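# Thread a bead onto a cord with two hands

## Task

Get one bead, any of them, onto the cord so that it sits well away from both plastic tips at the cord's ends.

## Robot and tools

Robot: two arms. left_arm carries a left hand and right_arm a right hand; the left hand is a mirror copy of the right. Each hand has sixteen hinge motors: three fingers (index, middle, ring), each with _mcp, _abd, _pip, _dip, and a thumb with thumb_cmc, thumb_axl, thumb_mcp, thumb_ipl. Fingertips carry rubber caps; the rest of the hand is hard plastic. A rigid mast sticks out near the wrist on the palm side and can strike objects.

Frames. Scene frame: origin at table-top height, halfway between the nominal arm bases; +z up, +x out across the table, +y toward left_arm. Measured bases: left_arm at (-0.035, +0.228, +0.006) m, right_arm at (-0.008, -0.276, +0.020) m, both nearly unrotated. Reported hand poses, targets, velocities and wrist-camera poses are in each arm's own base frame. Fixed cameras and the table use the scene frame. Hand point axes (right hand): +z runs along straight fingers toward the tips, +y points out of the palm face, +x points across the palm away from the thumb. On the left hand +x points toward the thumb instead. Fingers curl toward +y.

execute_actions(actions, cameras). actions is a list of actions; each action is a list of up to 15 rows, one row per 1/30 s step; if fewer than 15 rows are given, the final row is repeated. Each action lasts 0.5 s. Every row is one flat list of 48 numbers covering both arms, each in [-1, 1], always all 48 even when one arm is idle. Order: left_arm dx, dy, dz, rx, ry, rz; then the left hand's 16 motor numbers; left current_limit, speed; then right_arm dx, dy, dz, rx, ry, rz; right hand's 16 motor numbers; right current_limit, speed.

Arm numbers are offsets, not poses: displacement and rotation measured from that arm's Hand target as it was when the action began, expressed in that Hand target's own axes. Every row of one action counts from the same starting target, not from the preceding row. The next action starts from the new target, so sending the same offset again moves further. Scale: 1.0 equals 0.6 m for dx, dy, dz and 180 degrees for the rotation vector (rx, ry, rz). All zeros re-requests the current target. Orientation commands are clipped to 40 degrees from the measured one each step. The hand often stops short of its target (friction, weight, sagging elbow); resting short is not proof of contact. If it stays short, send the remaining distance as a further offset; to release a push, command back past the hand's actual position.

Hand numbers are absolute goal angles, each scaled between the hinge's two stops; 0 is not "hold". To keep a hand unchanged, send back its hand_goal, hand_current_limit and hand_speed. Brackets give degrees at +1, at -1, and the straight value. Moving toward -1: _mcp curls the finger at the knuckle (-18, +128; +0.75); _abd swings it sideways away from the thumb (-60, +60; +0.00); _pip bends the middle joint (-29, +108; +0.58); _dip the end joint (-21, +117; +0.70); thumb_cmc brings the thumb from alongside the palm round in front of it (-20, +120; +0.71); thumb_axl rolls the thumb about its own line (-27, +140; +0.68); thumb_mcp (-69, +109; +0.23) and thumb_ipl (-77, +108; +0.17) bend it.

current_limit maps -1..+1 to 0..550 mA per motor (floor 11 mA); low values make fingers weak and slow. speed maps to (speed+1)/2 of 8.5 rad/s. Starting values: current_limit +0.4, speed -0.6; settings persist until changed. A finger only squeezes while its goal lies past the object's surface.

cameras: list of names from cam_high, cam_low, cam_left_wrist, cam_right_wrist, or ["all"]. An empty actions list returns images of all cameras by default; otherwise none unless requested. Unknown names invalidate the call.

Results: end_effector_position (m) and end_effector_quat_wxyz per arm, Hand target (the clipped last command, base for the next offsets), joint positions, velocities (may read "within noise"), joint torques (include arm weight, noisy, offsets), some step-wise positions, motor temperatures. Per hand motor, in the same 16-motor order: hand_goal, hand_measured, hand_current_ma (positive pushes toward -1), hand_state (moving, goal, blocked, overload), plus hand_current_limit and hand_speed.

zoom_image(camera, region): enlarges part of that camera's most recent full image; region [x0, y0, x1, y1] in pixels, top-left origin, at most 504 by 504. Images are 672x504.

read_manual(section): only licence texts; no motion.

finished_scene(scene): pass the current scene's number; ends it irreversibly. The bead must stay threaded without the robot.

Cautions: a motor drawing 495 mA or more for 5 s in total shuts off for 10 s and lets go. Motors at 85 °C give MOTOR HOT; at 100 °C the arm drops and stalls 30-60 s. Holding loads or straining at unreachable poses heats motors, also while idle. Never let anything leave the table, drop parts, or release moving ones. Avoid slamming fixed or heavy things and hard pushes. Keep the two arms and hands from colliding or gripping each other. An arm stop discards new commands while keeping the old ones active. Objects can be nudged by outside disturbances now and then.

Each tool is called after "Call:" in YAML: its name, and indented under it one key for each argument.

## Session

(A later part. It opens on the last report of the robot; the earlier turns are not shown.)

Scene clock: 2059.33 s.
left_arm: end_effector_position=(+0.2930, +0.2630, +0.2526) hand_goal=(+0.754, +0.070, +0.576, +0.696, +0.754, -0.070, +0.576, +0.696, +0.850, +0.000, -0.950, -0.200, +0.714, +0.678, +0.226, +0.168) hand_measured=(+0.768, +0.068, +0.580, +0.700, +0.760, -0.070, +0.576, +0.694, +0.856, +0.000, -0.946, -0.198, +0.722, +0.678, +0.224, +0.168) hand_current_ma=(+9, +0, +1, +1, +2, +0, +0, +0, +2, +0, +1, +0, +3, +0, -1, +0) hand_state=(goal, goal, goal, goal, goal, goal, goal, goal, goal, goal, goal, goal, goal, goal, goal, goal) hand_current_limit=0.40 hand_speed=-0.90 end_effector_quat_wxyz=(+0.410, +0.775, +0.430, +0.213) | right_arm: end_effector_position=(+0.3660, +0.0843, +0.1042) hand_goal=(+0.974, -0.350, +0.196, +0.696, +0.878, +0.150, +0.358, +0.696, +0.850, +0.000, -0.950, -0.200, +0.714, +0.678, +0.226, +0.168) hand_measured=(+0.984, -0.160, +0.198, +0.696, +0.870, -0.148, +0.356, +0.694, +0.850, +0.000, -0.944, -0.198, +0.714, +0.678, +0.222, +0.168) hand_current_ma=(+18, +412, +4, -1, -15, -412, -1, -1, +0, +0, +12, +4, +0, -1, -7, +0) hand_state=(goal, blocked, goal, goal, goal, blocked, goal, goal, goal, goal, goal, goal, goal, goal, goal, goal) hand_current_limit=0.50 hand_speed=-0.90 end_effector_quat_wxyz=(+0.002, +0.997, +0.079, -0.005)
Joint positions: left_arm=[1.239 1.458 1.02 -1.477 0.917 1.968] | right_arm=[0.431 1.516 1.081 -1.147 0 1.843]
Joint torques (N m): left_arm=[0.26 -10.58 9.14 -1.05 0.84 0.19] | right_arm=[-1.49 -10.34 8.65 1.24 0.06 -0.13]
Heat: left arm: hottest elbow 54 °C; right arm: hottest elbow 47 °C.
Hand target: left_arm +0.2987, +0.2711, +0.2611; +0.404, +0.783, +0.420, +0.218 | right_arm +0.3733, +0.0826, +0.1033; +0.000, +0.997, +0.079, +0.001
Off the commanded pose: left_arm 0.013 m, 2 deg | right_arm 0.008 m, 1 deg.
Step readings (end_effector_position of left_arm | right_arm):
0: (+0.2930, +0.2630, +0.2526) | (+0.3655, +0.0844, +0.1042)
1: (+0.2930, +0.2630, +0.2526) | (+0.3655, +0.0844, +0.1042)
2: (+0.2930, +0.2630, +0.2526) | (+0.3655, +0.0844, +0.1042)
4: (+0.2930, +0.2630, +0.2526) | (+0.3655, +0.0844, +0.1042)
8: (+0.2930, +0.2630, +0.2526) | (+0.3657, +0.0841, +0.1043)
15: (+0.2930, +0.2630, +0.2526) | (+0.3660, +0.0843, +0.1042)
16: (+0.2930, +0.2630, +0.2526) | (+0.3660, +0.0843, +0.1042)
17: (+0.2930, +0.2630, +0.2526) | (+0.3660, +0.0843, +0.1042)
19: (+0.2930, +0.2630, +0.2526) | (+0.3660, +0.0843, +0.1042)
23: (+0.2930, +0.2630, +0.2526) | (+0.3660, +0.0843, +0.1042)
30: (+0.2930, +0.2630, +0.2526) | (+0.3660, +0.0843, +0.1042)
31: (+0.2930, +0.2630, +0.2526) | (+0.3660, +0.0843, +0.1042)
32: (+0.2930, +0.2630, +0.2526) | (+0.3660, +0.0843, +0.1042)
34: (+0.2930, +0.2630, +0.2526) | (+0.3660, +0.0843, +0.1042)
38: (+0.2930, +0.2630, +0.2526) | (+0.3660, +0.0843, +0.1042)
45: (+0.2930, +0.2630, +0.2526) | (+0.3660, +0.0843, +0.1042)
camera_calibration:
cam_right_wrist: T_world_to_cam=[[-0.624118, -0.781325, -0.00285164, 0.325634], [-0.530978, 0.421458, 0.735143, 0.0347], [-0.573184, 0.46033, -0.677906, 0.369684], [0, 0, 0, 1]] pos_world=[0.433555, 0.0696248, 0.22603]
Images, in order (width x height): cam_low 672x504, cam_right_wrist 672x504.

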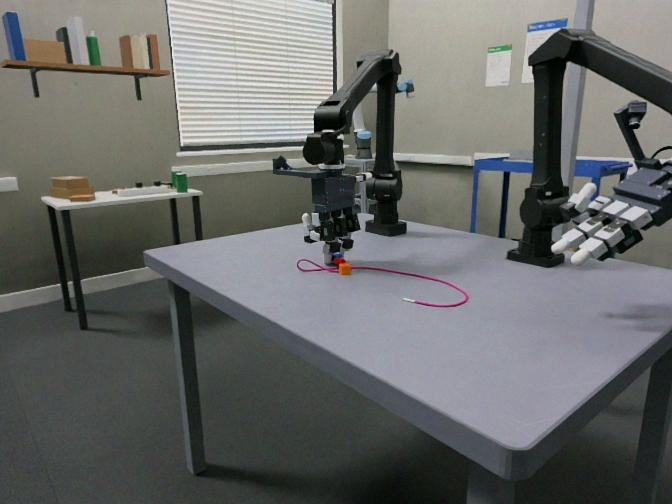

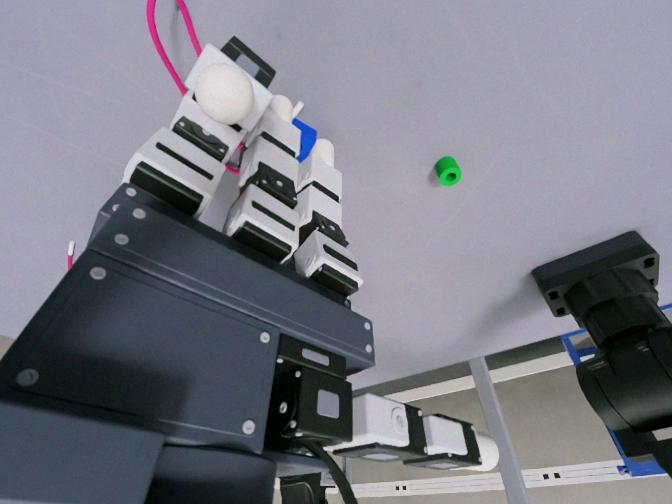

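Call:
execute_actions:
  actions:
    - [[0,0,0,0,0,0,0.754,0.07,0.576,0.696,0.754,-0.07,0.576,0.696,0.85,0,-0.95,-0.2,0.714,0.678,0.226,0.168,0.4,-0.9,0,0,-0.05,0,0,0,0.973,-0.45,0.196,0.696,0.877,0.2,0.357,0.696,0.85,0,-0.95,-0.2,0.714,0.678,0.226,0.168,0.6,-0.9]]
    - [[0,0,0,0,0,0,0.754,0.07,0.576,0.696,0.754,-0.07,0.576,0.696,0.85,0,-0.95,-0.2,0.714,0.678,0.226,0.168,0.4,-0.9,0,0,-0.05,0,0,0,0.973,-0.45,0.196,0.696,0.877,0.2,0.357,0.696,0.85,0,-0.95,-0.2,0.714,0.678,0.226,0.168,0.6,-0.9]]
  cameras: ["cam_right_wrist","cam_low"]

Call:
zoom_image:
  camera: "cam_right_wrist"
  region: [220, 40, 400, 175]

Call:
zoom_image:
  camera: "cam_low"
  region: [285, 215, 385, 300]

Scene clock: 2073.17 s.
left_arm: end_effector_position=(+0.2930, +0.2630, +0.2526) hand_goal=(+0.754, +0.070, +0.576, +0.696, +0.754, -0.070, +0.576, +0.696, +0.850, +0.000, -0.950, -0.200, +0.714, +0.678, +0.226, +0.168) hand_measured=(+0.768, +0.068, +0.580, +0.700, +0.760, -0.070, +0.576, +0.694, +0.856, +0.000, -0.946, -0.198, +0.722, +0.678, +0.224, +0.168) hand_current_ma=(+9, +0, +1, +1, +2, +0, +0, +0, +2, +0, +1, +0, +3, +0, -1, +0) hand_state=(goal, goal, goal, goal, goal, goal, goal, goal, goal, goal, goal, goal, goal, goal, goal, goal) hand_current_limit=0.40 hand_speed=-0.90 end_effector_quat_wxyz=(+0.410, +0.775, +0.430, +0.213) | right_arm: end_effector_position=(+0.3583, +0.0808, +0.1450) hand_goal=(+0.974, -0.450, +0.196, +0.696, +0.878, +0.200, +0.358, +0.696, +0.850, +0.000, -0.950, -0.200, +0.714, +0.678, +0.226, +0.168) hand_measured=(+0.988, -0.178, +0.204, +0.700, +0.858, -0.142, +0.350, +0.694, +0.850, +0.000, -0.944, -0.198, +0.714, +0.678, +0.222, +0.168) hand_current_ma=(+31, +440, +16, +4, -50, -440, -14, -3, +0, +0, +12, +4, +0, -1, -7, +0) hand_state=(goal, blocked, goal, goal, blocked, blocked, goal, goal, goal, goal, goal, goal, goal, goal, goal, goal) hand_current_limit=0.60 hand_speed=-0.90 end_effector_quat_wxyz=(+0.007, +0.997, +0.079, -0.019)
Joint positions: left_arm=[1.239 1.458 1.02 -1.477 0.917 1.968] | right_arm=[0.431 1.474 1.144 -1.282 0 1.843]
Joint torques (N m): left_arm=[0.21 -10.64 9.14 -1.05 0.84 0.18] | right_arm=[-1.49 -11.22 12.31 0.06 0.08 -0.13]
Heat: left arm: hottest elbow 54 °C; right arm: hottest elbow 47 °C.
Hand target: left_arm +0.2987, +0.2711, +0.2611; +0.404, +0.783, +0.420, +0.218 | right_arm +0.3733, +0.0825, +0.1634; +0.000, +0.997, +0.079, +0.001
Off the commanded pose: left_arm 0.013 m, 2 deg | right_arm 0.024 m, 2 deg.
Step readings (end_effector_position of left_arm | right_arm):
0: (+0.2930, +0.2630, +0.2526) | (+0.3660, +0.0843, +0.1042)
1: (+0.2930, +0.2630, +0.2526) | (+0.3660, +0.0843, +0.1042)
2: (+0.2930, +0.2630, +0.2526) | (+0.3657, +0.0842, +0.1043)
4: (+0.2930, +0.2630, +0.2526) | (+0.3640, +0.0834, +0.1054)
8: (+0.2930, +0.2630, +0.2526) | (+0.3581, +0.0807, +0.1083)
15: (+0.2930, +0.2630, +0.2526) | (+0.3552, +0.0794, +0.1094)
16: (+0.2930, +0.2630, +0.2526) | (+0.3552, +0.0794, +0.1098)
17: (+0.2930, +0.2630, +0.2526) | (+0.3541, +0.0788, +0.1113)
19: (+0.2930, +0.2630, +0.2526) | (+0.3531, +0.0784, +0.1165)
23: (+0.2930, +0.2630, +0.2526) | (+0.3547, +0.0791, +0.1321)
30: (+0.2930, +0.2630, +0.2526) | (+0.3591, +0.0812, +0.1448)
camera_calibration:
cam_right_wrist: T_world_to_cam=[[-0.623829, -0.78121, 0.0234245, 0.314245], [-0.51119, 0.430512, 0.743871, -0.00691993], [-0.591204, 0.452074, -0.667913, 0.400272], [0, 0, 0, 1]] pos_world=[0.42914, 0.0675178, 0.265133]
Images, in order (width x height): cam_low 672x504, cam_right_wrist 672x504.

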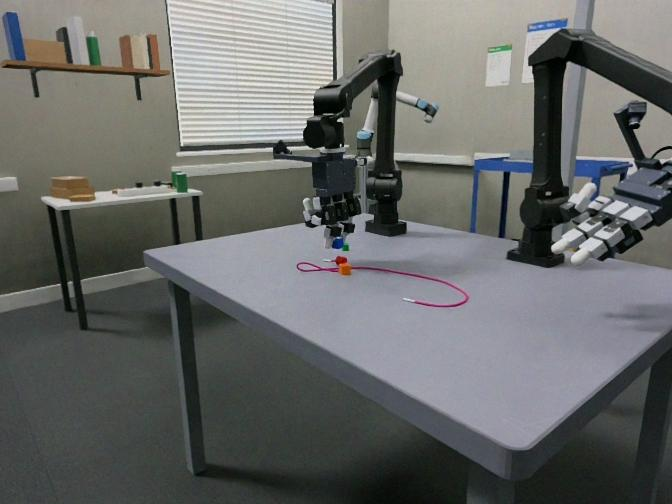

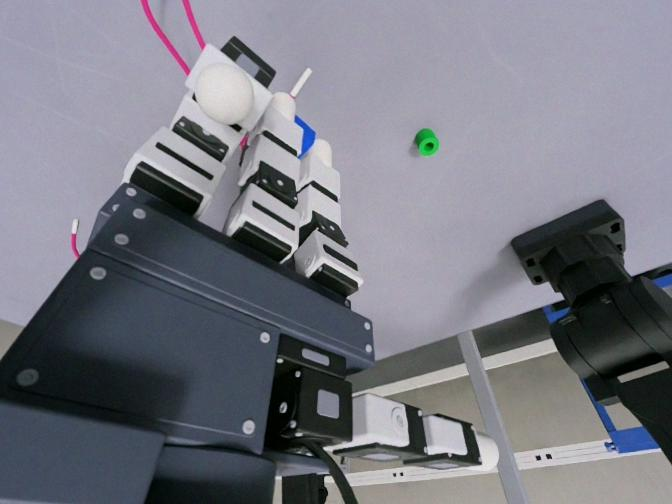

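Scaled by 2.800 from the camera's 672x504 image, which has a finer 960x720 frame.

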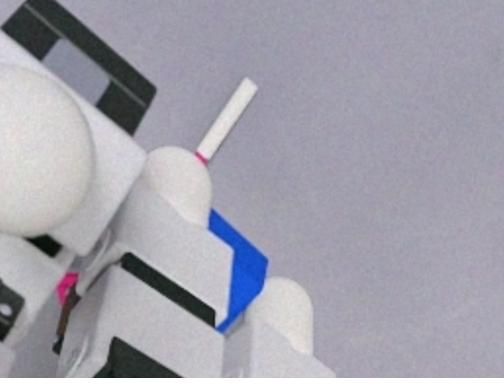

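Scaled by 5.040 from the camera's 672x504 image, which has a finer 960x720 frame.

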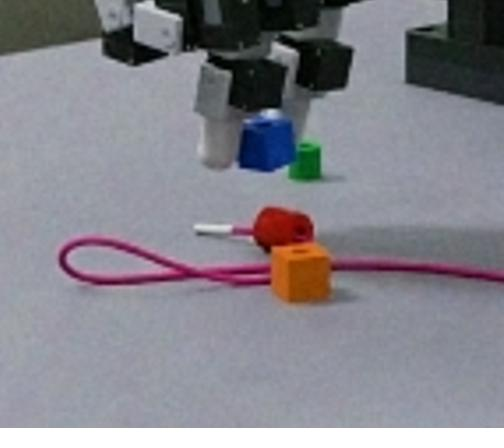

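Call:
execute_actions:
  actions:
    - [[0,0,0,0,0,0,0.754,0.07,0.576,0.696,0.754,-0.07,0.576,0.696,0.85,0,-0.95,-0.2,0.714,0.678,0.226,0.168,0.4,-0.9,-0.0947,-0.0193,0,0,0,0,0.973,-0.45,0.196,0.696,0.877,0.2,0.357,0.696,0.85,0,-0.95,-0.2,0.714,0.678,0.226,0.168,0.5,-0.9]]
    - [[0,0,0,0,0,0,0.754,0.07,0.576,0.696,0.754,-0.07,0.576,0.696,0.85,0,-0.95,-0.2,0.714,0.678,0.226,0.168,0.4,-0.9,0,0,0.09,0,0,0,0.973,-0.45,0.196,0.696,0.877,0.2,0.357,0.696,0.85,0,-0.95,-0.2,0.714,0.678,0.226,0.168,0.5,-0.9]]
    - [[0,0,0,0,0,0,0.754,0.07,0.576,0.696,0.754,-0.07,0.576,0.696,0.85,0,-0.95,-0.2,0.714,0.678,0.226,0.168,0.4,-0.9,0,0,0,0,0,0,0.973,-0.45,0.196,0.696,0.877,0.2,0.357,0.696,0.85,0,-0.95,-0.2,0.714,0.678,0.226,0.168,0.5,-0.9]]
  cameras: ["cam_right_wrist","cam_low"]

Call:
zoom_image:
  camera: "cam_right_wrist"
  region: [180, 0, 400, 165]

Call:
zoom_image:
  camera: "cam_low"
  region: [285, 215, 385, 300]

Scene clock: 2140.13 s.
left_arm: end_effector_position=(+0.2930, +0.2630, +0.2526) hand_goal=(+0.754, +0.070, +0.576, +0.696, +0.754, -0.070, +0.576, +0.696, +0.850, +0.000, -0.950, -0.200, +0.714, +0.678, +0.226, +0.168) hand_measured=(+0.768, +0.068, +0.580, +0.700, +0.760, -0.070, +0.576, +0.694, +0.856, +0.000, -0.946, -0.198, +0.722, +0.678, +0.224, +0.168) hand_current_ma=(+9, +0, +1, +1, +2, +0, +0, +0, +2, +0, +1, +0, +3, +0, -1, +0) hand_state=(goal, goal, goal, goal, goal, goal, goal, goal, goal, goal, goal, goal, goal, goal, goal, goal) hand_current_limit=0.40 hand_speed=-0.90 end_effector_quat_wxyz=(+0.410, +0.775, +0.430, +0.213) | right_arm: end_effector_position=(+0.3105, +0.0779, +0.1075) hand_goal=(+0.974, -0.450, +0.196, +0.696, +0.878, +0.200, +0.358, +0.696, +0.850, +0.000, -0.950, -0.200, +0.714, +0.678, +0.226, +0.168) hand_measured=(+0.988, -0.178, +0.206, +0.700, +0.856, -0.140, +0.350, +0.694, +0.850, +0.000, -0.944, -0.198, +0.714, +0.678, +0.222, +0.168) hand_current_ma=(+33, +412, +17, +5, -53, -412, -15, -3, +0, +0, +12, +4, +0, -1, -7, +0) hand_state=(goal, blocked, goal, goal, blocked, blocked, goal, goal, goal, goal, goal, goal, goal, goal, goal, goal) hand_current_limit=0.50 hand_speed=-0.90 end_effector_quat_wxyz=(+0.004, +0.997, +0.079, -0.009)
Joint positions: left_arm=[1.239 1.458 1.02 -1.477 0.917 1.968] | right_arm=[0.479 1.385 0.949 -1.155 0 1.892]
Joint torques (N m): left_arm=[0.21 -10.58 9.14 -1.03 0.83 0.19] | right_arm=[0.38 -8.59 8.96 1.24 0.05 0.05]
Heat: left arm: hottest elbow 54 °C; right arm: hottest elbow 50 °C.
Hand target: left_arm +0.2987, +0.2711, +0.2611; +0.404, +0.783, +0.420, +0.218 | right_arm +0.3154, +0.0851, +0.1092; +0.000, +0.997, +0.078, +0.001
Off the commanded pose: left_arm 0.013 m, 2 deg | right_arm 0.009 m, 1 deg.
Step readings (end_effector_position of left_arm | right_arm):
0: (+0.2930, +0.2630, +0.2526) | (+0.3583, +0.0808, +0.1450)
1: (+0.2930, +0.2630, +0.2526) | (+0.3583, +0.0808, +0.1450)
2: (+0.2930, +0.2630, +0.2526) | (+0.3576, +0.0805, +0.1451)
4: (+0.2930, +0.2630, +0.2526) | (+0.3498, +0.0800, +0.1457)
8: (+0.2930, +0.2630, +0.2526) | (+0.3263, +0.0762, +0.1502)
15: (+0.2930, +0.2630, +0.2526) | (+0.3185, +0.0815, +0.1587)
16: (+0.2930, +0.2630, +0.2526) | (+0.3178, +0.0814, +0.1582)
17: (+0.2930, +0.2630, +0.2526) | (+0.3176, +0.0813, +0.1560)
19: (+0.2930, +0.2630, +0.2526) | (+0.3172, +0.0812, +0.1458)
23: (+0.2930, +0.2630, +0.2526) | (+0.3093, +0.0772, +0.1212)
30: (+0.2930, +0.2630, +0.2526) | (+0.3098, +0.0775, +0.1077)
31: (+0.2930, +0.2630, +0.2526) | (+0.3100, +0.0776, +0.1076)
32: (+0.2930, +0.2630, +0.2526) | (+0.3103, +0.0778, +0.1075)
34: (+0.2930, +0.2630, +0.2526) | (+0.3104, +0.0779, +0.1075)
38: (+0.2930, +0.2630, +0.2526) | (+0.3105, +0.0779, +0.1075)
45: (+0.2930, +0.2630, +0.2526) | (+0.3105, +0.0779, +0.1075)
camera_calibration:
cam_right_wrist: T_world_to_cam=[[-0.624978, -0.780626, 0.00503967, 0.285348], [-0.525209, 0.425248, 0.737102, 0.00322805], [-0.577544, 0.458026, -0.675763, 0.344423], [0, 0, 0, 1]] pos_world=[0.378951, 0.0636224, 0.228931]
Images, in order (width x height): cam_low 672x504, cam_right_wrist 672x504.

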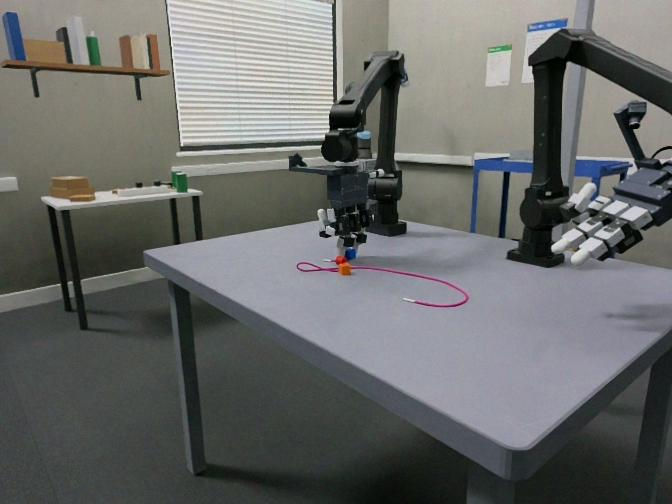

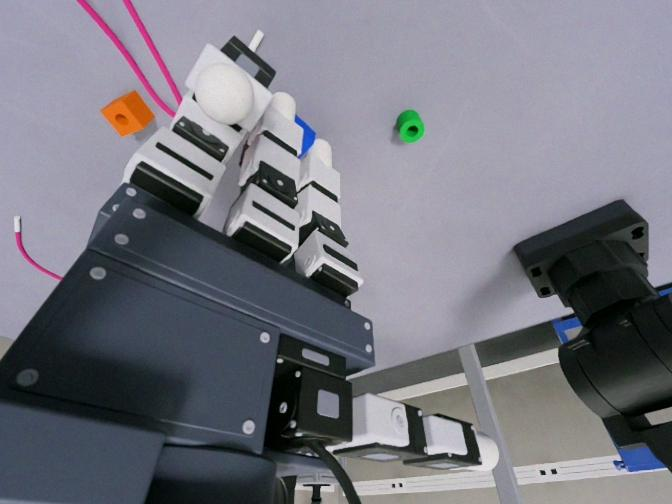

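Scaled by 2.291 from the camera's 672x504 image, which has a finer 960x720 frame.

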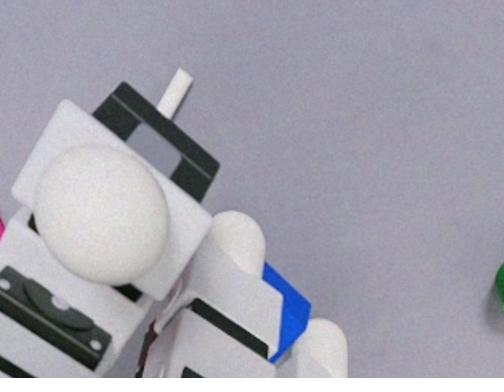

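Scaled by 5.040 from the camera's 672x504 image, which has a finer 960x720 frame.

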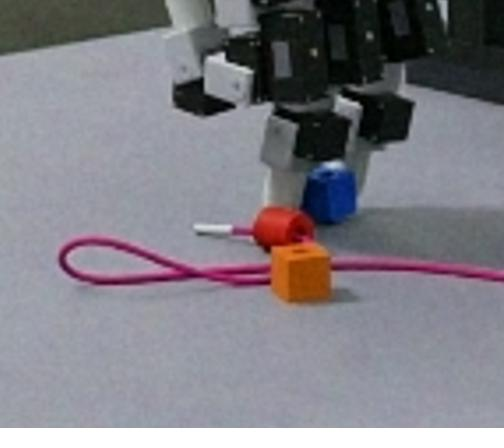

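Call:
execute_actions:
  actions:
    - [[0,0,0,0,0,0,0.754,0.07,0.576,0.696,0.754,-0.07,0.576,0.696,0.85,0,-0.95,-0.2,0.714,0.678,0.226,0.168,0.4,-0.9,0,0,0,0,0,0,0.973,-0.1,0.196,0.696,0.877,-0.15,0.357,0.696,0.85,0,-0.95,-0.2,0.714,0.678,0.226,0.168,0.4,-0.92]]
    - [[0,0,0,0,0,0,0.754,0.07,0.576,0.696,0.754,-0.07,0.576,0.696,0.85,0,-0.95,-0.2,0.714,0.678,0.226,0.168,0.4,-0.9,0,0,0,0,0,0,0.973,0.12,0.196,0.696,0.877,-0.16,0.357,0.696,0.85,0,-0.95,-0.2,0.714,0.678,0.226,0.168,0.4,-0.87]]
    - [[0,0,0,0,0,0,0.754,0.07,0.576,0.696,0.754,-0.07,0.576,0.696,0.85,0,-0.95,-0.2,0.714,0.678,0.226,0.168,0.4,-0.9,0,0,-0.09,0,0,0,0.973,0.15,0.196,0.696,0.877,-0.17,0.357,0.696,0.85,0,-0.95,-0.2,0.714,0.678,0.226,0.168,0.4,-0.87]]
    - [[0,0,0,0,0,0,0.754,0.07,0.576,0.696,0.754,-0.07,0.576,0.696,0.85,0,-0.95,-0.2,0.714,0.678,0.226,0.168,0.4,-0.9,0,0,-0.05,0,0,0,0.754,0.07,0.576,0.696,0.754,-0.07,0.576,0.696,0.85,0,-0.95,-0.2,0.714,0.678,0.226,0.168,0.4,-0.87]]
  cameras: ["cam_right_wrist","cam_low"]

Call:
zoom_image:
  camera: "cam_low"
  region: [295, 225, 365, 285]

Scene clock: 2154.13 s.
left_arm: end_effector_position=(+0.2930, +0.2630, +0.2526) hand_goal=(+0.754, +0.070, +0.576, +0.696, +0.754, -0.070, +0.576, +0.696, +0.850, +0.000, -0.950, -0.200, +0.714, +0.678, +0.226, +0.168) hand_measured=(+0.768, +0.068, +0.580, +0.700, +0.760, -0.070, +0.576, +0.694, +0.856, +0.000, -0.946, -0.198, +0.722, +0.678, +0.224, +0.168) hand_current_ma=(+9, +0, +1, +1, +2, +0, +0, +0, +2, +0, +1, +0, +3, +0, -1, +0) hand_state=(goal, goal, goal, goal, goal, goal, goal, goal, goal, goal, goal, goal, goal, goal, goal, goal) hand_current_limit=0.40 hand_speed=-0.90 end_effector_quat_wxyz=(+0.410, +0.775, +0.430, +0.213) | right_arm: end_effector_position=(+0.3051, +0.0751, +0.1731) hand_goal=(+0.754, +0.070, +0.576, +0.696, +0.754, -0.070, +0.576, +0.696, +0.850, +0.000, -0.950, -0.200, +0.714, +0.678, +0.226, +0.168) hand_measured=(+0.756, +0.072, +0.572, +0.698, +0.756, -0.074, +0.572, +0.694, +0.850, +0.000, -0.944, -0.198, +0.714, +0.678, +0.222, +0.168) hand_current_ma=(+2, +3, -5, +4, +2, -4, -5, -3, +0, +0, +12, +4, +0, -1, -7, +0) hand_state=(goal, goal, goal, goal, goal, goal, goal, goal, goal, goal, goal, goal, goal, goal, goal, goal) hand_current_limit=0.40 hand_speed=-0.87 end_effector_quat_wxyz=(+0.009, +0.997, +0.079, -0.022)
Joint positions: left_arm=[1.239 1.458 1.02 -1.477 0.917 1.968] | right_arm=[0.479 1.326 1.071 -1.363 0 1.892]
Joint torques (N m): left_arm=[0.26 -10.58 9.13 -1.06 0.84 0.19] | right_arm=[0.32 -9.23 12.72 -0.05 0.05 0.05]
Heat: left arm: hottest elbow 54 °C; right arm: hottest elbow 50 °C.
Hand target: left_arm +0.2987, +0.2711, +0.2611; +0.404, +0.783, +0.420, +0.218 | right_arm +0.3153, +0.0851, +0.1932; +0.000, +0.997, +0.078, +0.001
Off the commanded pose: left_arm 0.013 m, 2 deg | right_arm 0.025 m, 3 deg.
Step readings (end_effector_position of left_arm | right_arm):
0: (+0.2930, +0.2630, +0.2526) | (+0.3105, +0.0779, +0.1075)
1: (+0.2930, +0.2630, +0.2526) | (+0.3105, +0.0779, +0.1075)
2: (+0.2930, +0.2630, +0.2526) | (+0.3105, +0.0779, +0.1075)
4: (+0.2930, +0.2630, +0.2526) | (+0.3105, +0.0779, +0.1075)
8: (+0.2930, +0.2630, +0.2526) | (+0.3105, +0.0779, +0.1075)
15: (+0.2930, +0.2630, +0.2526) | (+0.3105, +0.0779, +0.1075)
16: (+0.2930, +0.2630, +0.2526) | (+0.3105, +0.0779, +0.1075)
17: (+0.2930, +0.2630, +0.2526) | (+0.3105, +0.0779, +0.1075)
19: (+0.2930, +0.2630, +0.2526) | (+0.3105, +0.0779, +0.1075)
23: (+0.2930, +0.2630, +0.2526) | (+0.3105, +0.0779, +0.1075)
30: (+0.2930, +0.2630, +0.2526) | (+0.3105, +0.0779, +0.1075)
31: (+0.2930, +0.2630, +0.2526) | (+0.3105, +0.0779, +0.1075)
32: (+0.2930, +0.2630, +0.2526) | (+0.3092, +0.0772, +0.1079)
34: (+0.2930, +0.2630, +0.2526) | (+0.3047, +0.0749, +0.1122)
38: (+0.2930, +0.2630, +0.2526) | (+0.2999, +0.0724, +0.1273)
45: (+0.2930, +0.2630, +0.2526) | (+0.3055, +0.0753, +0.1454)
46: (+0.2930, +0.2630, +0.2526) | (+0.3054, +0.0752, +0.1458)
47: (+0.2930, +0.2630, +0.2526) | (+0.3043, +0.0747, +0.1469)
49: (+0.2930, +0.2630, +0.2526) | (+0.3023, +0.0737, +0.1520)
53: (+0.2930, +0.2630, +0.2526) | (+0.3032, +0.0741, +0.1639)
60: (+0.2930, +0.2630, +0.2526) | (+0.3057, +0.0754, +0.1729)
camera_calibration:
cam_right_wrist: T_world_to_cam=[[-0.62455, -0.780416, 0.0298158, 0.275002], [-0.507389, 0.434483, 0.744165, -0.0540663], [-0.593712, 0.44964, -0.66733, 0.39096], [0, 0, 0, 1]] pos_world=[0.376438, 0.0623153, 0.292934]
Images, in order (width x height): cam_low 672x504, cam_right_wrist 672x504.

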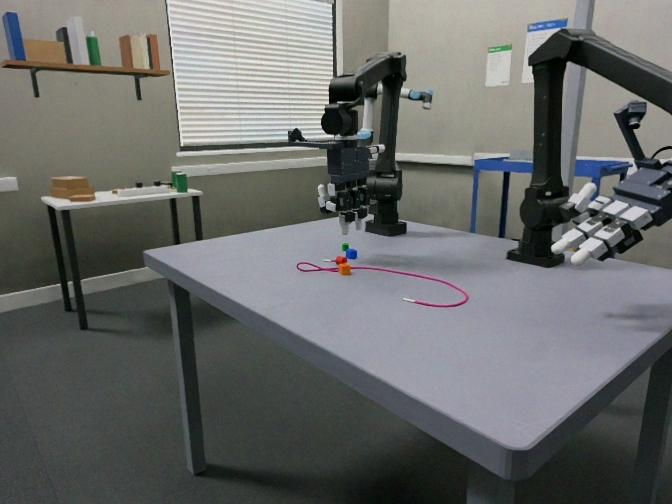

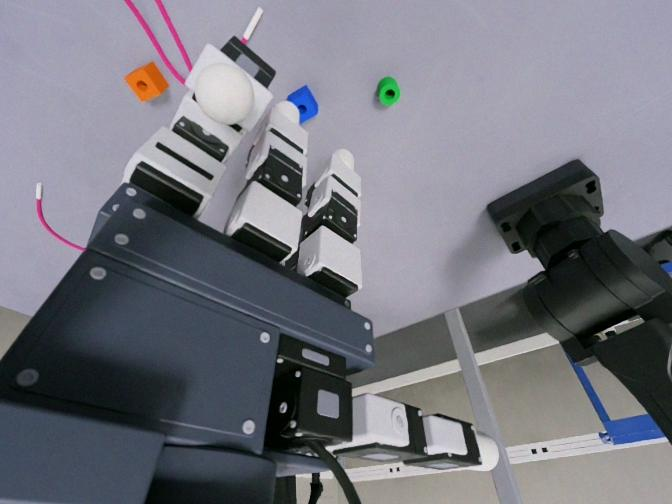

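Scaled by 7.200 from the camera's 672x504 image, which has a finer 960x720 frame.

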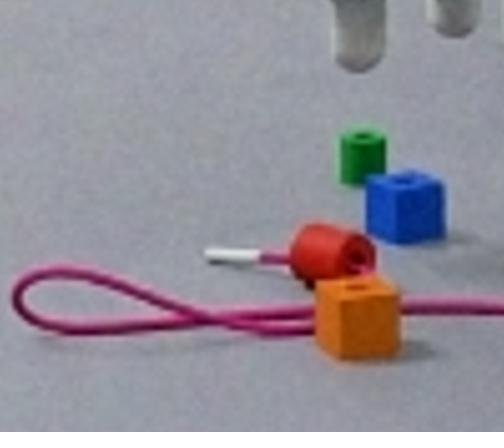

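Call:
execute_actions:
  actions:
    - [[0,0,0,0,0,0,0.754,0.07,0.576,0.696,0.754,-0.07,0.576,0.696,0.85,0,-0.95,-0.2,0.714,0.678,0.226,0.168,0.4,-0.9,0.0732,-0.0334,0,0,0,0,0.754,0.07,0.576,0.696,0.754,-0.07,0.576,0.696,0.85,0,-0.95,-0.2,0.714,0.678,0.226,0.168,0.4,-0.87]]
    - [[0,0,0,0,0,0,0.754,0.07,0.576,0.696,0.754,-0.07,0.576,0.696,0.85,0,-0.95,-0.2,0.714,0.678,0.226,0.168,0.4,-0.9,0.0732,-0.0334,0,0,0,0,0.754,0.07,0.576,0.696,0.754,-0.07,0.576,0.696,0.85,0,-0.95,-0.2,0.714,0.678,0.226,0.168,0.4,-0.87]]
    - [[0,0,0,0,0,0,0.754,0.07,0.576,0.696,0.754,-0.07,0.576,0.696,0.85,0,-0.95,-0.2,0.714,0.678,0.226,0.168,0.4,-0.9,0.0732,-0.0334,0,0,0,-0.1704,0.754,0.07,0.576,0.696,0.754,-0.07,0.576,0.696,0.85,0,-0.95,-0.2,0.714,0.678,0.226,0.168,0.4,-0.87]]
    - [[0,0,0,0,0,0,0.754,0.07,0.576,0.696,0.754,-0.07,0.576,0.696,0.85,0,-0.95,-0.2,0.714,0.678,0.226,0.168,0.4,-0.9,0,0,0,0,0,-0.1704,0.754,0.07,0.576,0.696,0.754,-0.07,0.576,0.696,0.85,0,-0.95,-0.2,0.714,0.678,0.226,0.168,0.4,-0.87]]
    - [[0,0,0,0,0,0,0.754,0.07,0.576,0.696,0.754,-0.07,0.576,0.696,0.85,0,-0.95,-0.2,0.714,0.678,0.226,0.168,0.4,-0.9,0,0,0,0,0,-0.1704,0.754,0.07,0.576,0.696,0.754,-0.07,0.576,0.696,0.85,0,-0.95,-0.2,0.714,0.678,0.226,0.168,0.4,-0.87]]
    - [[0,0,0,0,0,0,0.754,0.07,0.576,0.696,0.754,-0.07,0.576,0.696,0.85,0,-0.95,-0.2,0.714,0.678,0.226,0.168,0.4,-0.9,0,0,0,0,0,0,0.754,0.07,0.576,0.696,0.754,-0.07,0.576,0.696,0.85,0,-0.95,-0.2,0.714,0.678,0.226,0.168,0.4,-0.87]]
  cameras: ["cam_right_wrist","cam_low"]

Call:
zoom_image:
  camera: "cam_right_wrist"
  region: [250, 0, 400, 115]

Scene clock: 2181.37 s.
left_arm: end_effector_position=(+0.2930, +0.2630, +0.2526) hand_goal=(+0.754, +0.070, +0.576, +0.696, +0.754, -0.070, +0.576, +0.696, +0.850, +0.000, -0.950, -0.200, +0.714, +0.678, +0.226, +0.168) hand_measured=(+0.768, +0.068, +0.580, +0.700, +0.760, -0.070, +0.576, +0.694, +0.856, +0.000, -0.946, -0.198, +0.722, +0.678, +0.224, +0.168) hand_current_ma=(+9, +0, +1, +1, +2, +0, +0, +0, +2, +0, +1, +0, +3, +0, -1, +0) hand_state=(goal, goal, goal, goal, goal, goal, goal, goal, goal, goal, goal, goal, goal, goal, goal, goal) hand_current_limit=0.40 hand_speed=-0.90 end_effector_quat_wxyz=(+0.410, +0.775, +0.430, +0.213) | right_arm: end_effector_position=(+0.4320, +0.1674, +0.1846) hand_goal=(+0.754, +0.070, +0.576, +0.696, +0.754, -0.070, +0.576, +0.696, +0.850, +0.000, -0.950, -0.200, +0.714, +0.678, +0.226, +0.168) hand_measured=(+0.754, +0.072, +0.574, +0.698, +0.754, -0.072, +0.574, +0.694, +0.850, +0.000, -0.944, -0.198, +0.714, +0.678, +0.222, +0.168) hand_current_ma=(+0, +1, -3, +3, +0, -2, -3, -3, +0, +0, +12, +4, +1, -1, -7, +0) hand_state=(goal, goal, goal, goal, goal, goal, goal, goal, goal, goal, goal, goal, goal, goal, goal, goal) hand_current_limit=0.40 hand_speed=-0.87 end_effector_quat_wxyz=(-0.003, +0.636, +0.771, -0.010)
Joint positions: left_arm=[1.239 1.458 1.02 -1.477 0.917 1.968] | right_arm=[0.469 1.381 1.166 -1.375 0.003 0.278]
Joint torques (N m): left_arm=[0.21 -10.58 9.14 -1.05 0.84 0.18] | right_arm=[-1.49 -10.52 9.54 0.83 -0.02 -0.14]
Heat: left arm: hottest elbow 54 °C; right arm: hottest elbow 52 °C.
Hand target: left_arm +0.2987, +0.2711, +0.2611; +0.404, +0.783, +0.420, +0.218 | right_arm +0.4360, +0.1651, +0.1936; +0.000, +0.636, +0.772, +0.001
Off the commanded pose: left_arm 0.013 m, 2 deg | right_arm 0.010 m, 1 deg.
Step readings (end_effector_position of left_arm | right_arm):
0: (+0.2930, +0.2630, +0.2526) | (+0.3051, +0.0751, +0.1731)
1: (+0.2930, +0.2630, +0.2526) | (+0.3054, +0.0753, +0.1733)
2: (+0.2930, +0.2630, +0.2526) | (+0.3063, +0.0762, +0.1741)
4: (+0.2930, +0.2630, +0.2526) | (+0.3140, +0.0819, +0.1776)
8: (+0.2930, +0.2630, +0.2526) | (+0.3370, +0.0955, +0.1833)
15: (+0.2930, +0.2630, +0.2526) | (+0.3435, +0.0997, +0.1788)
16: (+0.2930, +0.2630, +0.2526) | (+0.3439, +0.0999, +0.1789)
17: (+0.2930, +0.2630, +0.2526) | (+0.3453, +0.1007, +0.1797)
19: (+0.2930, +0.2630, +0.2526) | (+0.3547, +0.1067, +0.1822)
23: (+0.2930, +0.2630, +0.2526) | (+0.3788, +0.1223, +0.1838)
30: (+0.2930, +0.2630, +0.2526) | (+0.3843, +0.1264, +0.1768)
31: (+0.2930, +0.2630, +0.2526) | (+0.3846, +0.1264, +0.1769)
32: (+0.2930, +0.2630, +0.2526) | (+0.3869, +0.1267, +0.1775)
34: (+0.2930, +0.2630, +0.2526) | (+0.3948, +0.1307, +0.1796)
38: (+0.2930, +0.2630, +0.2526) | (+0.4060, +0.1485, +0.1823)
45: (+0.2930, +0.2630, +0.2526) | (+0.4161, +0.1594, +0.1817)
46: (+0.2930, +0.2630, +0.2526) | (+0.4174, +0.1600, +0.1816)
47: (+0.2930, +0.2630, +0.2526) | (+0.4205, +0.1609, +0.1818)
49: (+0.2930, +0.2630, +0.2526) | (+0.4267, +0.1619, +0.1816)
53: (+0.2930, +0.2630, +0.2526) | (+0.4257, +0.1617, +0.1782)
60: (+0.2930, +0.2630, +0.2526) | (+0.4281, +0.1681, +0.1852)
61: (+0.2930, +0.2630, +0.2526) | (+0.4290, +0.1687, +0.1857)
62: (+0.2930, +0.2630, +0.2526) | (+0.4300, +0.1689, +0.1857)
64: (+0.2930, +0.2630, +0.2526) | (+0.4292, +0.1676, +0.1837)
68: (+0.2930, +0.2630, +0.2526) | (+0.4230, +0.1622, +0.1793)
75: (+0.2930, +0.2630, +0.2526) | (+0.4297, +0.1620, +0.1855)
76: (+0.2930, +0.2630, +0.2526) | (+0.4301, +0.1626, +0.1853)
77: (+0.2930, +0.2630, +0.2526) | (+0.4306, +0.1630, +0.1852)
79: (+0.2930, +0.2630, +0.2526) | (+0.4313, +0.1638, +0.1850)
83: (+0.2930, +0.2630, +0.2526) | (+0.4317, +0.1656, +0.1848)
90: (+0.2930, +0.2630, +0.2526) | (+0.4320, +0.1668, +0.1847)
camera_calibration:
cam_right_wrist: T_world_to_cam=[[0.801202, -0.598084, -0.0192607, -0.211467], [-0.387973, -0.543701, 0.744222, 0.0736433], [-0.455579, -0.588799, -0.667655, 0.546699], [0, 0, 0, 1]] pos_world=[0.447064, 0.235461, 0.306126]
Images, in order (width x height): cam_low 672x504, cam_right_wrist 672x504.

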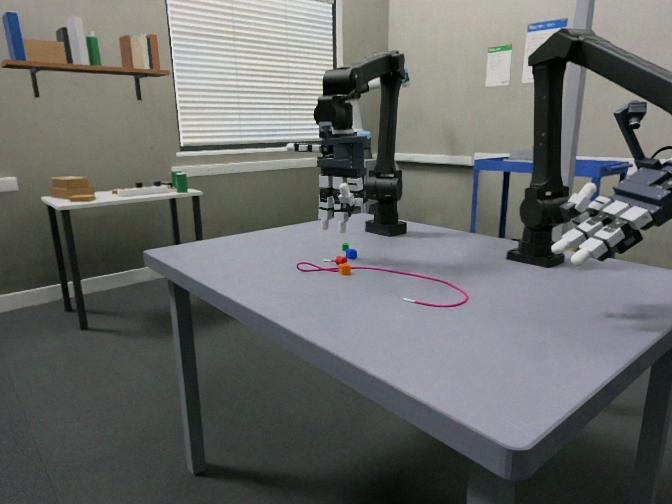

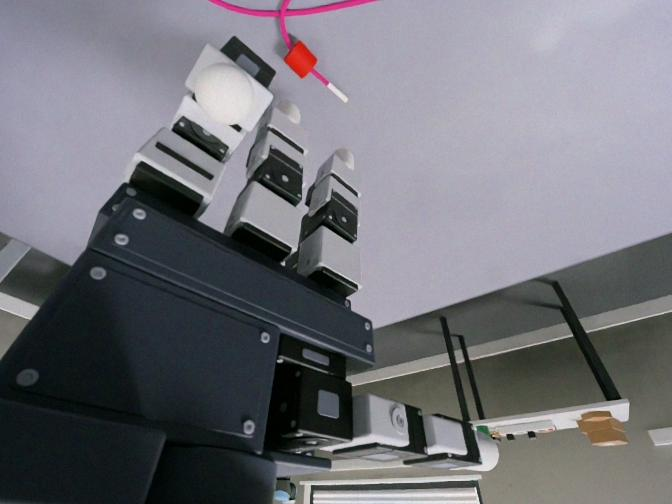

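Scaled by 3.360 from the camera's 672x504 image, which has a finer 960x720 frame.

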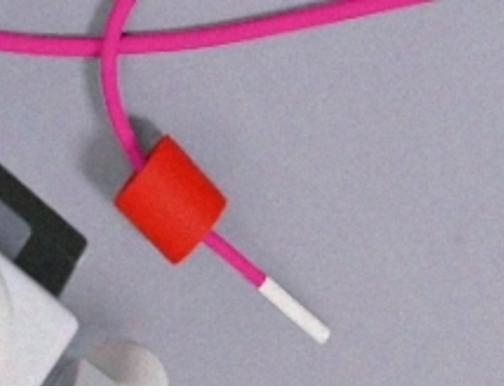

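Call:
execute_actions:
  actions:
    - [[0,0,0,0,0,0,0.754,0.07,0.576,0.696,0.754,-0.07,0.576,0.696,0.85,0,-0.95,-0.2,0.714,0.678,0.226,0.168,0.4,-0.9,0.0087,0.0275,0.0977,0,0,-0.0139,0.754,-0.08,0.576,0.696,0.973,0.1,0.196,0.696,0.85,0,-0.95,-0.2,0.714,0.678,0.226,0.168,0.4,-0.8]]
    - [[0,0,0,0,0,0,0.754,0.07,0.576,0.696,0.754,-0.07,0.576,0.696,0.85,0,-0.95,-0.2,0.714,0.678,0.226,0.168,0.4,-0.9,0,0,0,0,0,0,0.754,-0.08,0.576,0.696,0.973,0.1,0.196,0.696,0.85,0,-0.95,-0.2,0.714,0.678,0.226,0.168,0.4,-0.8]]
  cameras: ["cam_right_wrist"]

Call:
zoom_image:
  camera: "cam_right_wrist"
  region: [230, 40, 380, 155]

Scene clock: 2228.97 s.
left_arm: end_effector_position=(+0.2930, +0.2630, +0.2526) hand_goal=(+0.754, +0.070, +0.576, +0.696, +0.754, -0.070, +0.576, +0.696, +0.850, +0.000, -0.950, -0.200, +0.714, +0.678, +0.226, +0.168) hand_measured=(+0.768, +0.068, +0.580, +0.700, +0.760, -0.070, +0.576, +0.694, +0.856, +0.000, -0.946, -0.198, +0.722, +0.678, +0.224, +0.168) hand_current_ma=(+9, +0, +1, +1, +2, +0, +0, +0, +2, +0, +1, +0, +3, +0, -1, +0) hand_state=(goal, goal, goal, goal, goal, goal, goal, goal, goal, goal, goal, goal, goal, goal, goal, goal) hand_current_limit=0.40 hand_speed=-0.90 end_effector_quat_wxyz=(+0.410, +0.775, +0.430, +0.213) | right_arm: end_effector_position=(+0.4416, +0.1744, +0.1282) hand_goal=(+0.754, -0.080, +0.576, +0.696, +0.974, +0.100, +0.196, +0.696, +0.850, +0.000, -0.950, -0.200, +0.714, +0.678, +0.226, +0.168) hand_measured=(+0.754, -0.076, +0.574, +0.698, +0.964, +0.096, +0.198, +0.694, +0.850, +0.000, -0.944, -0.198, +0.714, +0.678, +0.222, +0.168) hand_current_ma=(+0, +5, -3, +3, -21, -7, +4, -3, +0, +0, +12, +4, +1, -1, -7, +0) hand_state=(goal, goal, goal, goal, goal, goal, goal, goal, goal, goal, goal, goal, goal, goal, goal, goal) hand_current_limit=0.40 hand_speed=-0.80 end_effector_quat_wxyz=(-0.004, +0.618, +0.786, -0.012)
Joint positions: left_arm=[1.239 1.458 1.02 -1.477 0.917 1.968] | right_arm=[0.465 1.454 1.087 -1.23 0.003 0.227]
Joint torques (N m): left_arm=[0.21 -10.58 9.14 -1.05 0.84 0.18] | right_arm=[-1.67 -10.46 9.42 1.4 0 -0.15]
Heat: left arm: hottest elbow 54 °C; right arm: hottest elbow 50 °C.
Hand target: left_arm +0.2987, +0.2711, +0.2611; +0.404, +0.783, +0.420, +0.218 | right_arm +0.4512, +0.1734, +0.1348; +0.000, +0.619, +0.785, +0.001
Off the commanded pose: left_arm 0.013 m, 2 deg | right_arm 0.012 m, 2 deg.
Step readings (end_effector_position of left_arm | right_arm):
0: (+0.2930, +0.2630, +0.2526) | (+0.4320, +0.1674, +0.1846)
1: (+0.2930, +0.2630, +0.2526) | (+0.4319, +0.1674, +0.1843)
2: (+0.2930, +0.2630, +0.2526) | (+0.4331, +0.1679, +0.1829)
4: (+0.2930, +0.2630, +0.2526) | (+0.4368, +0.1698, +0.1766)
8: (+0.2930, +0.2630, +0.2526) | (+0.4386, +0.1721, +0.1502)
15: (+0.2930, +0.2630, +0.2526) | (+0.4407, +0.1738, +0.1280)
16: (+0.2930, +0.2630, +0.2526) | (+0.4410, +0.1740, +0.1280)
17: (+0.2930, +0.2630, +0.2526) | (+0.4414, +0.1741, +0.1281)
19: (+0.2930, +0.2630, +0.2526) | (+0.4416, +0.1742, +0.1282)
23: (+0.2930, +0.2630, +0.2526) | (+0.4416, +0.1743, +0.1282)
30: (+0.2930, +0.2630, +0.2526) | (+0.4416, +0.1744, +0.1282)
camera_calibration:
cam_right_wrist: T_world_to_cam=[[0.828217, -0.559904, -0.0237403, -0.233988], [-0.357137, -0.559979, 0.74758, 0.112105], [-0.431868, -0.61068, -0.663747, 0.510417], [0, 0, 0, 1]] pos_world=[0.454262, 0.243467, 0.249425]
Images, in order (width x height): cam_right_wrist 672x504.

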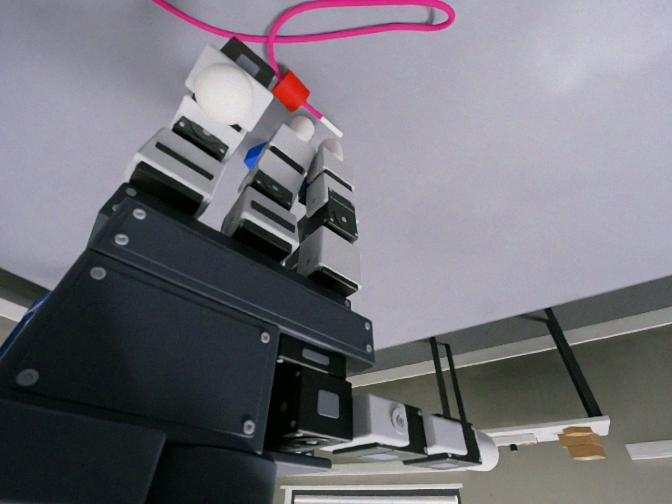

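Scaled by 3.360 from the camera's 672x504 image, which has a finer 960x720 frame.

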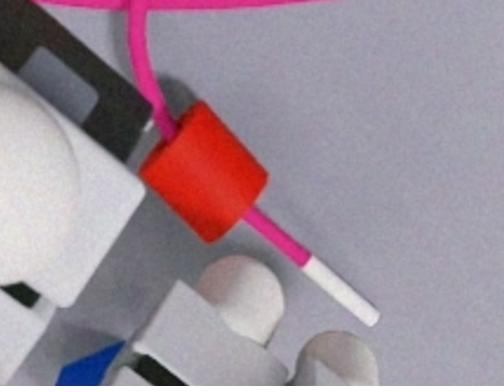

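Call:
execute_actions:
  actions:
    - [[0,0,0,0,0,0,0.754,0.07,0.576,0.696,0.754,-0.07,0.576,0.696,0.85,0,-0.95,-0.2,0.714,0.678,0.226,0.168,0.4,-0.9,0,0.0108,0.024,0,0,0,0.754,-0.08,0.576,0.696,0.973,0.13,0.196,0.696,0.85,0,-0.95,-0.2,0.714,0.678,0.226,0.168,0.4,-0.8]]
  cameras: ["cam_right_wrist"]

Call:
zoom_image:
  camera: "cam_right_wrist"
  region: [230, 60, 380, 175]

Scene clock: 2252.70 s.
left_arm: end_effector_position=(+0.2930, +0.2630, +0.2526) hand_goal=(+0.754, +0.070, +0.576, +0.696, +0.754, -0.070, +0.576, +0.696, +0.850, +0.000, -0.950, -0.200, +0.714, +0.678, +0.226, +0.168) hand_measured=(+0.768, +0.068, +0.580, +0.700, +0.760, -0.070, +0.576, +0.694, +0.856, +0.000, -0.946, -0.198, +0.722, +0.678, +0.224, +0.168) hand_current_ma=(+9, +0, +1, +1, +2, +0, +0, +0, +2, +0, +1, +0, +3, +0, -1, +0) hand_state=(goal, goal, goal, goal, goal, goal, goal, goal, goal, goal, goal, goal, goal, goal, goal, goal) hand_current_limit=0.40 hand_speed=-0.90 end_effector_quat_wxyz=(+0.410, +0.775, +0.430, +0.213) | right_arm: end_effector_position=(+0.4506, +0.1772, +0.1223) hand_goal=(+0.754, -0.080, +0.576, +0.696, +0.974, +0.130, +0.196, +0.696, +0.850, +0.000, -0.950, -0.200, +0.714, +0.678, +0.226, +0.168) hand_measured=(+0.754, -0.076, +0.574, +0.698, +0.966, +0.120, +0.198, +0.694, +0.850, +0.000, -0.944, -0.198, +0.714, +0.678, +0.222, +0.168) hand_current_ma=(+0, +5, -3, +3, -17, -17, +4, -3, +0, +0, +12, +4, +1, -1, -7, +0) hand_state=(goal, goal, goal, goal, goal, goal, goal, goal, goal, goal, goal, goal, goal, goal, goal, goal) hand_current_limit=0.40 hand_speed=-0.80 end_effector_quat_wxyz=(+0.000, +0.618, +0.786, -0.004)
Joint positions: left_arm=[1.239 1.458 1.02 -1.477 0.917 1.968] | right_arm=[0.461 1.473 1.087 -1.192 0.003 0.223]
Joint torques (N m): left_arm=[0.21 -10.58 9.16 -1.05 0.84 0.18] | right_arm=[-1.67 -9.76 8.75 1.44 -0.01 -0.15]
Heat: left arm: hottest elbow 54 °C; right arm: hottest elbow 49 °C.
Hand target: left_arm +0.2987, +0.2711, +0.2611; +0.404, +0.783, +0.420, +0.218 | right_arm +0.4575, +0.1749, +0.1205; +0.000, +0.619, +0.786, +0.001
Off the commanded pose: left_arm 0.013 m, 2 deg | right_arm 0.008 m, 1 deg.
Step readings (end_effector_position of left_arm | right_arm):
0: (+0.2930, +0.2630, +0.2526) | (+0.4416, +0.1744, +0.1282)
1: (+0.2930, +0.2630, +0.2526) | (+0.4416, +0.1745, +0.1282)
2: (+0.2930, +0.2630, +0.2526) | (+0.4424, +0.1749, +0.1285)
4: (+0.2930, +0.2630, +0.2526) | (+0.4451, +0.1759, +0.1290)
8: (+0.2930, +0.2630, +0.2526) | (+0.4494, +0.1769, +0.1266)
15: (+0.2930, +0.2630, +0.2526) | (+0.4505, +0.1772, +0.1223)
camera_calibration:
cam_right_wrist: T_world_to_cam=[[0.828316, -0.560075, -0.0144347, -0.241237], [-0.370002, -0.566194, 0.736562, 0.129524], [-0.420703, -0.604765, -0.676216, 0.507548], [0, 0, 0, 1]] pos_world=[0.461272, 0.245172, 0.244328]
Images, in order (width x height): cam_right_wrist 672x504.

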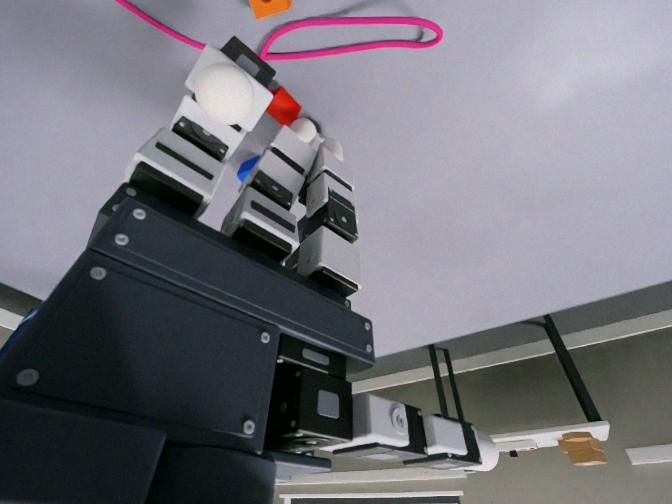

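Scaled by 3.360 from the camera's 672x504 image, which has a finer 960x720 frame.

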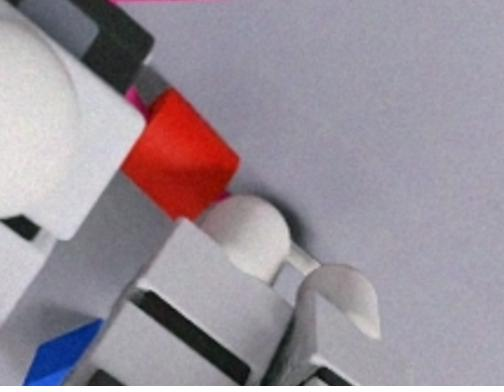

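Call:
execute_actions:
  actions:
    - [[0,0,0,0,0,0,0.754,0.07,0.576,0.696,0.754,-0.07,0.576,0.696,0.85,0,-0.95,-0.2,0.714,0.678,0.226,0.168,0.4,-0.9,0,-0.0067,0.0275,0,0,0,0.754,-0.08,0.576,0.696,0.973,0.13,0.196,0.696,0.85,0,-0.95,-0.2,0.714,0.678,0.226,0.168,0.4,-0.8]]
  cameras: ["cam_right_wrist","cam_low"]

Call:
zoom_image:
  camera: "cam_right_wrist"
  region: [230, 60, 380, 175]

Call:
zoom_image:
  camera: "cam_low"
  region: [295, 225, 365, 285]

Scene clock: 2264.97 s.
left_arm: end_effector_position=(+0.2930, +0.2630, +0.2526) hand_goal=(+0.754, +0.070, +0.576, +0.696, +0.754, -0.070, +0.576, +0.696, +0.850, +0.000, -0.950, -0.200, +0.714, +0.678, +0.226, +0.168) hand_measured=(+0.768, +0.068, +0.580, +0.700, +0.760, -0.070, +0.576, +0.694, +0.856, +0.000, -0.946, -0.198, +0.722, +0.678, +0.224, +0.168) hand_current_ma=(+9, +0, +1, +1, +2, +0, +0, +0, +2, +0, +1, +0, +3, +0, -1, +0) hand_state=(goal, goal, goal, goal, goal, goal, goal, goal, goal, goal, goal, goal, goal, goal, goal, goal) hand_current_limit=0.40 hand_speed=-0.90 end_effector_quat_wxyz=(+0.410, +0.775, +0.430, +0.213) | right_arm: end_effector_position=(+0.4483, +0.1762, +0.1081) hand_goal=(+0.754, -0.080, +0.576, +0.696, +0.974, +0.130, +0.196, +0.696, +0.850, +0.000, -0.950, -0.200, +0.714, +0.678, +0.226, +0.168) hand_measured=(+0.748, -0.078, +0.572, +0.696, +0.966, +0.118, +0.198, +0.694, +0.850, +0.000, -0.944, -0.198, +0.714, +0.678, +0.222, +0.168) hand_current_ma=(-9, +3, -5, +1, -16, -19, +3, -3, +0, +0, +12, +4, +0, -1, -7, +0) hand_state=(goal, goal, goal, goal, goal, goal, goal, goal, goal, goal, goal, goal, goal, goal, goal, goal) hand_current_limit=0.40 hand_speed=-0.80 end_effector_quat_wxyz=(+0.001, +0.618, +0.786, -0.001)
Joint positions: left_arm=[1.239 1.458 1.02 -1.477 0.917 1.968] | right_arm=[0.461 1.479 1.052 -1.145 0.002 0.223]
Joint torques (N m): left_arm=[0.21 -10.52 9.16 -1.05 0.84 0.19] | right_arm=[-1.49 -9.47 8.4 1.46 0.02 -0.13]
Heat: left arm: hottest elbow 54 °C; right arm: hottest elbow 48 °C.
Hand target: left_arm +0.2987, +0.2711, +0.2611; +0.404, +0.783, +0.420, +0.218 | right_arm +0.4538, +0.1740, +0.1040; +0.000, +0.619, +0.785, +0.001
Off the commanded pose: left_arm 0.013 m, 2 deg | right_arm 0.007 m, 0 deg.
Step readings (end_effector_position of left_arm | right_arm):
0: (+0.2930, +0.2630, +0.2526) | (+0.4506, +0.1772, +0.1223)
1: (+0.2930, +0.2630, +0.2526) | (+0.4506, +0.1772, +0.1222)
2: (+0.2930, +0.2630, +0.2526) | (+0.4508, +0.1773, +0.1214)
4: (+0.2930, +0.2630, +0.2526) | (+0.4511, +0.1775, +0.1185)
8: (+0.2930, +0.2630, +0.2526) | (+0.4470, +0.1754, +0.1093)
15: (+0.2930, +0.2630, +0.2526) | (+0.4483, +0.1762, +0.1081)
camera_calibration:
cam_right_wrist: T_world_to_cam=[[0.828391, -0.56002, -0.012058, -0.240417], [-0.373778, -0.568675, 0.732733, 0.141116], [-0.417202, -0.602483, -0.680409, 0.494891], [0, 0, 0, 1]] pos_world=[0.458375, 0.243774, 0.230429]
Images, in order (width x height): cam_low 672x504, cam_right_wrist 672x504.

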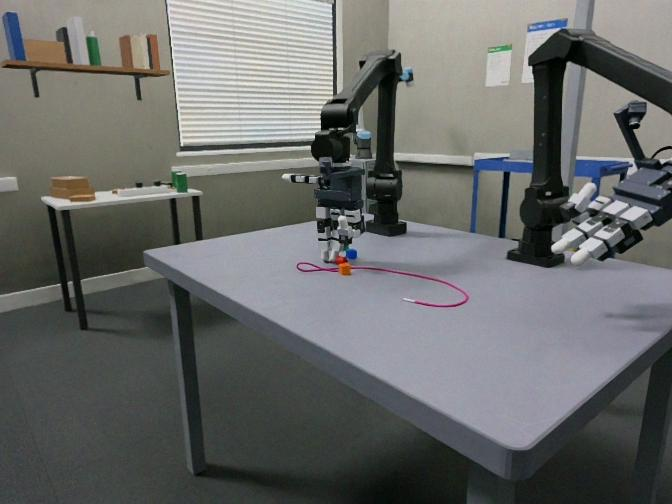

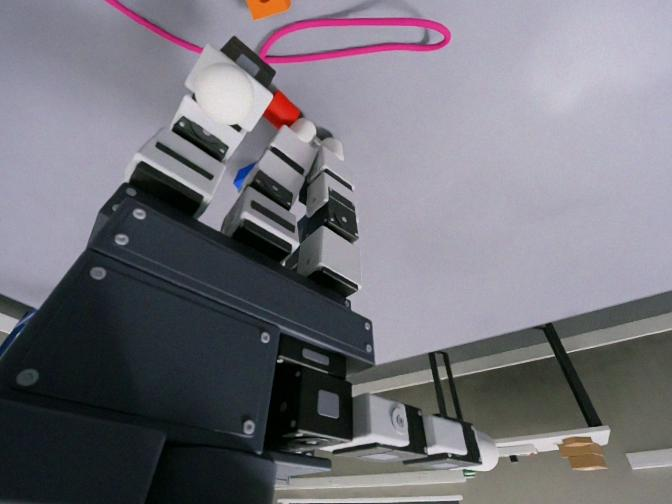

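Scaled by 3.360 from the camera's 672x504 image, which has a finer 960x720 frame.

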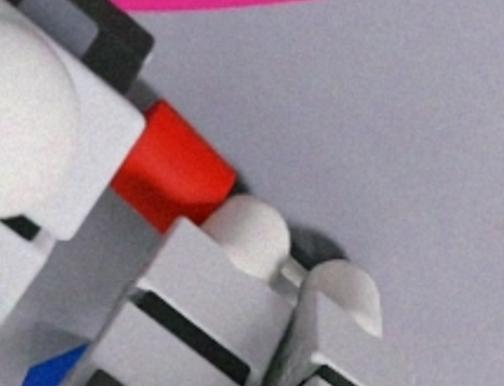

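Scaled by 7.200 from the camera's 672x504 image, which has a finer 960x720 frame.

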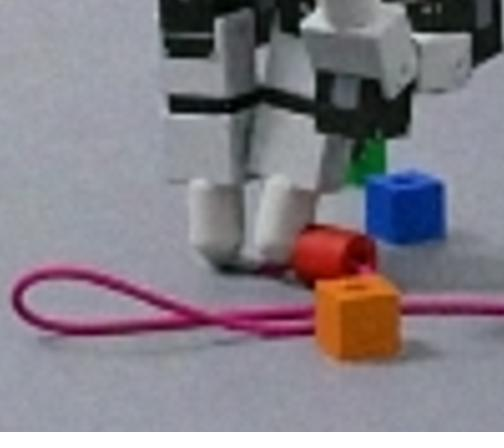

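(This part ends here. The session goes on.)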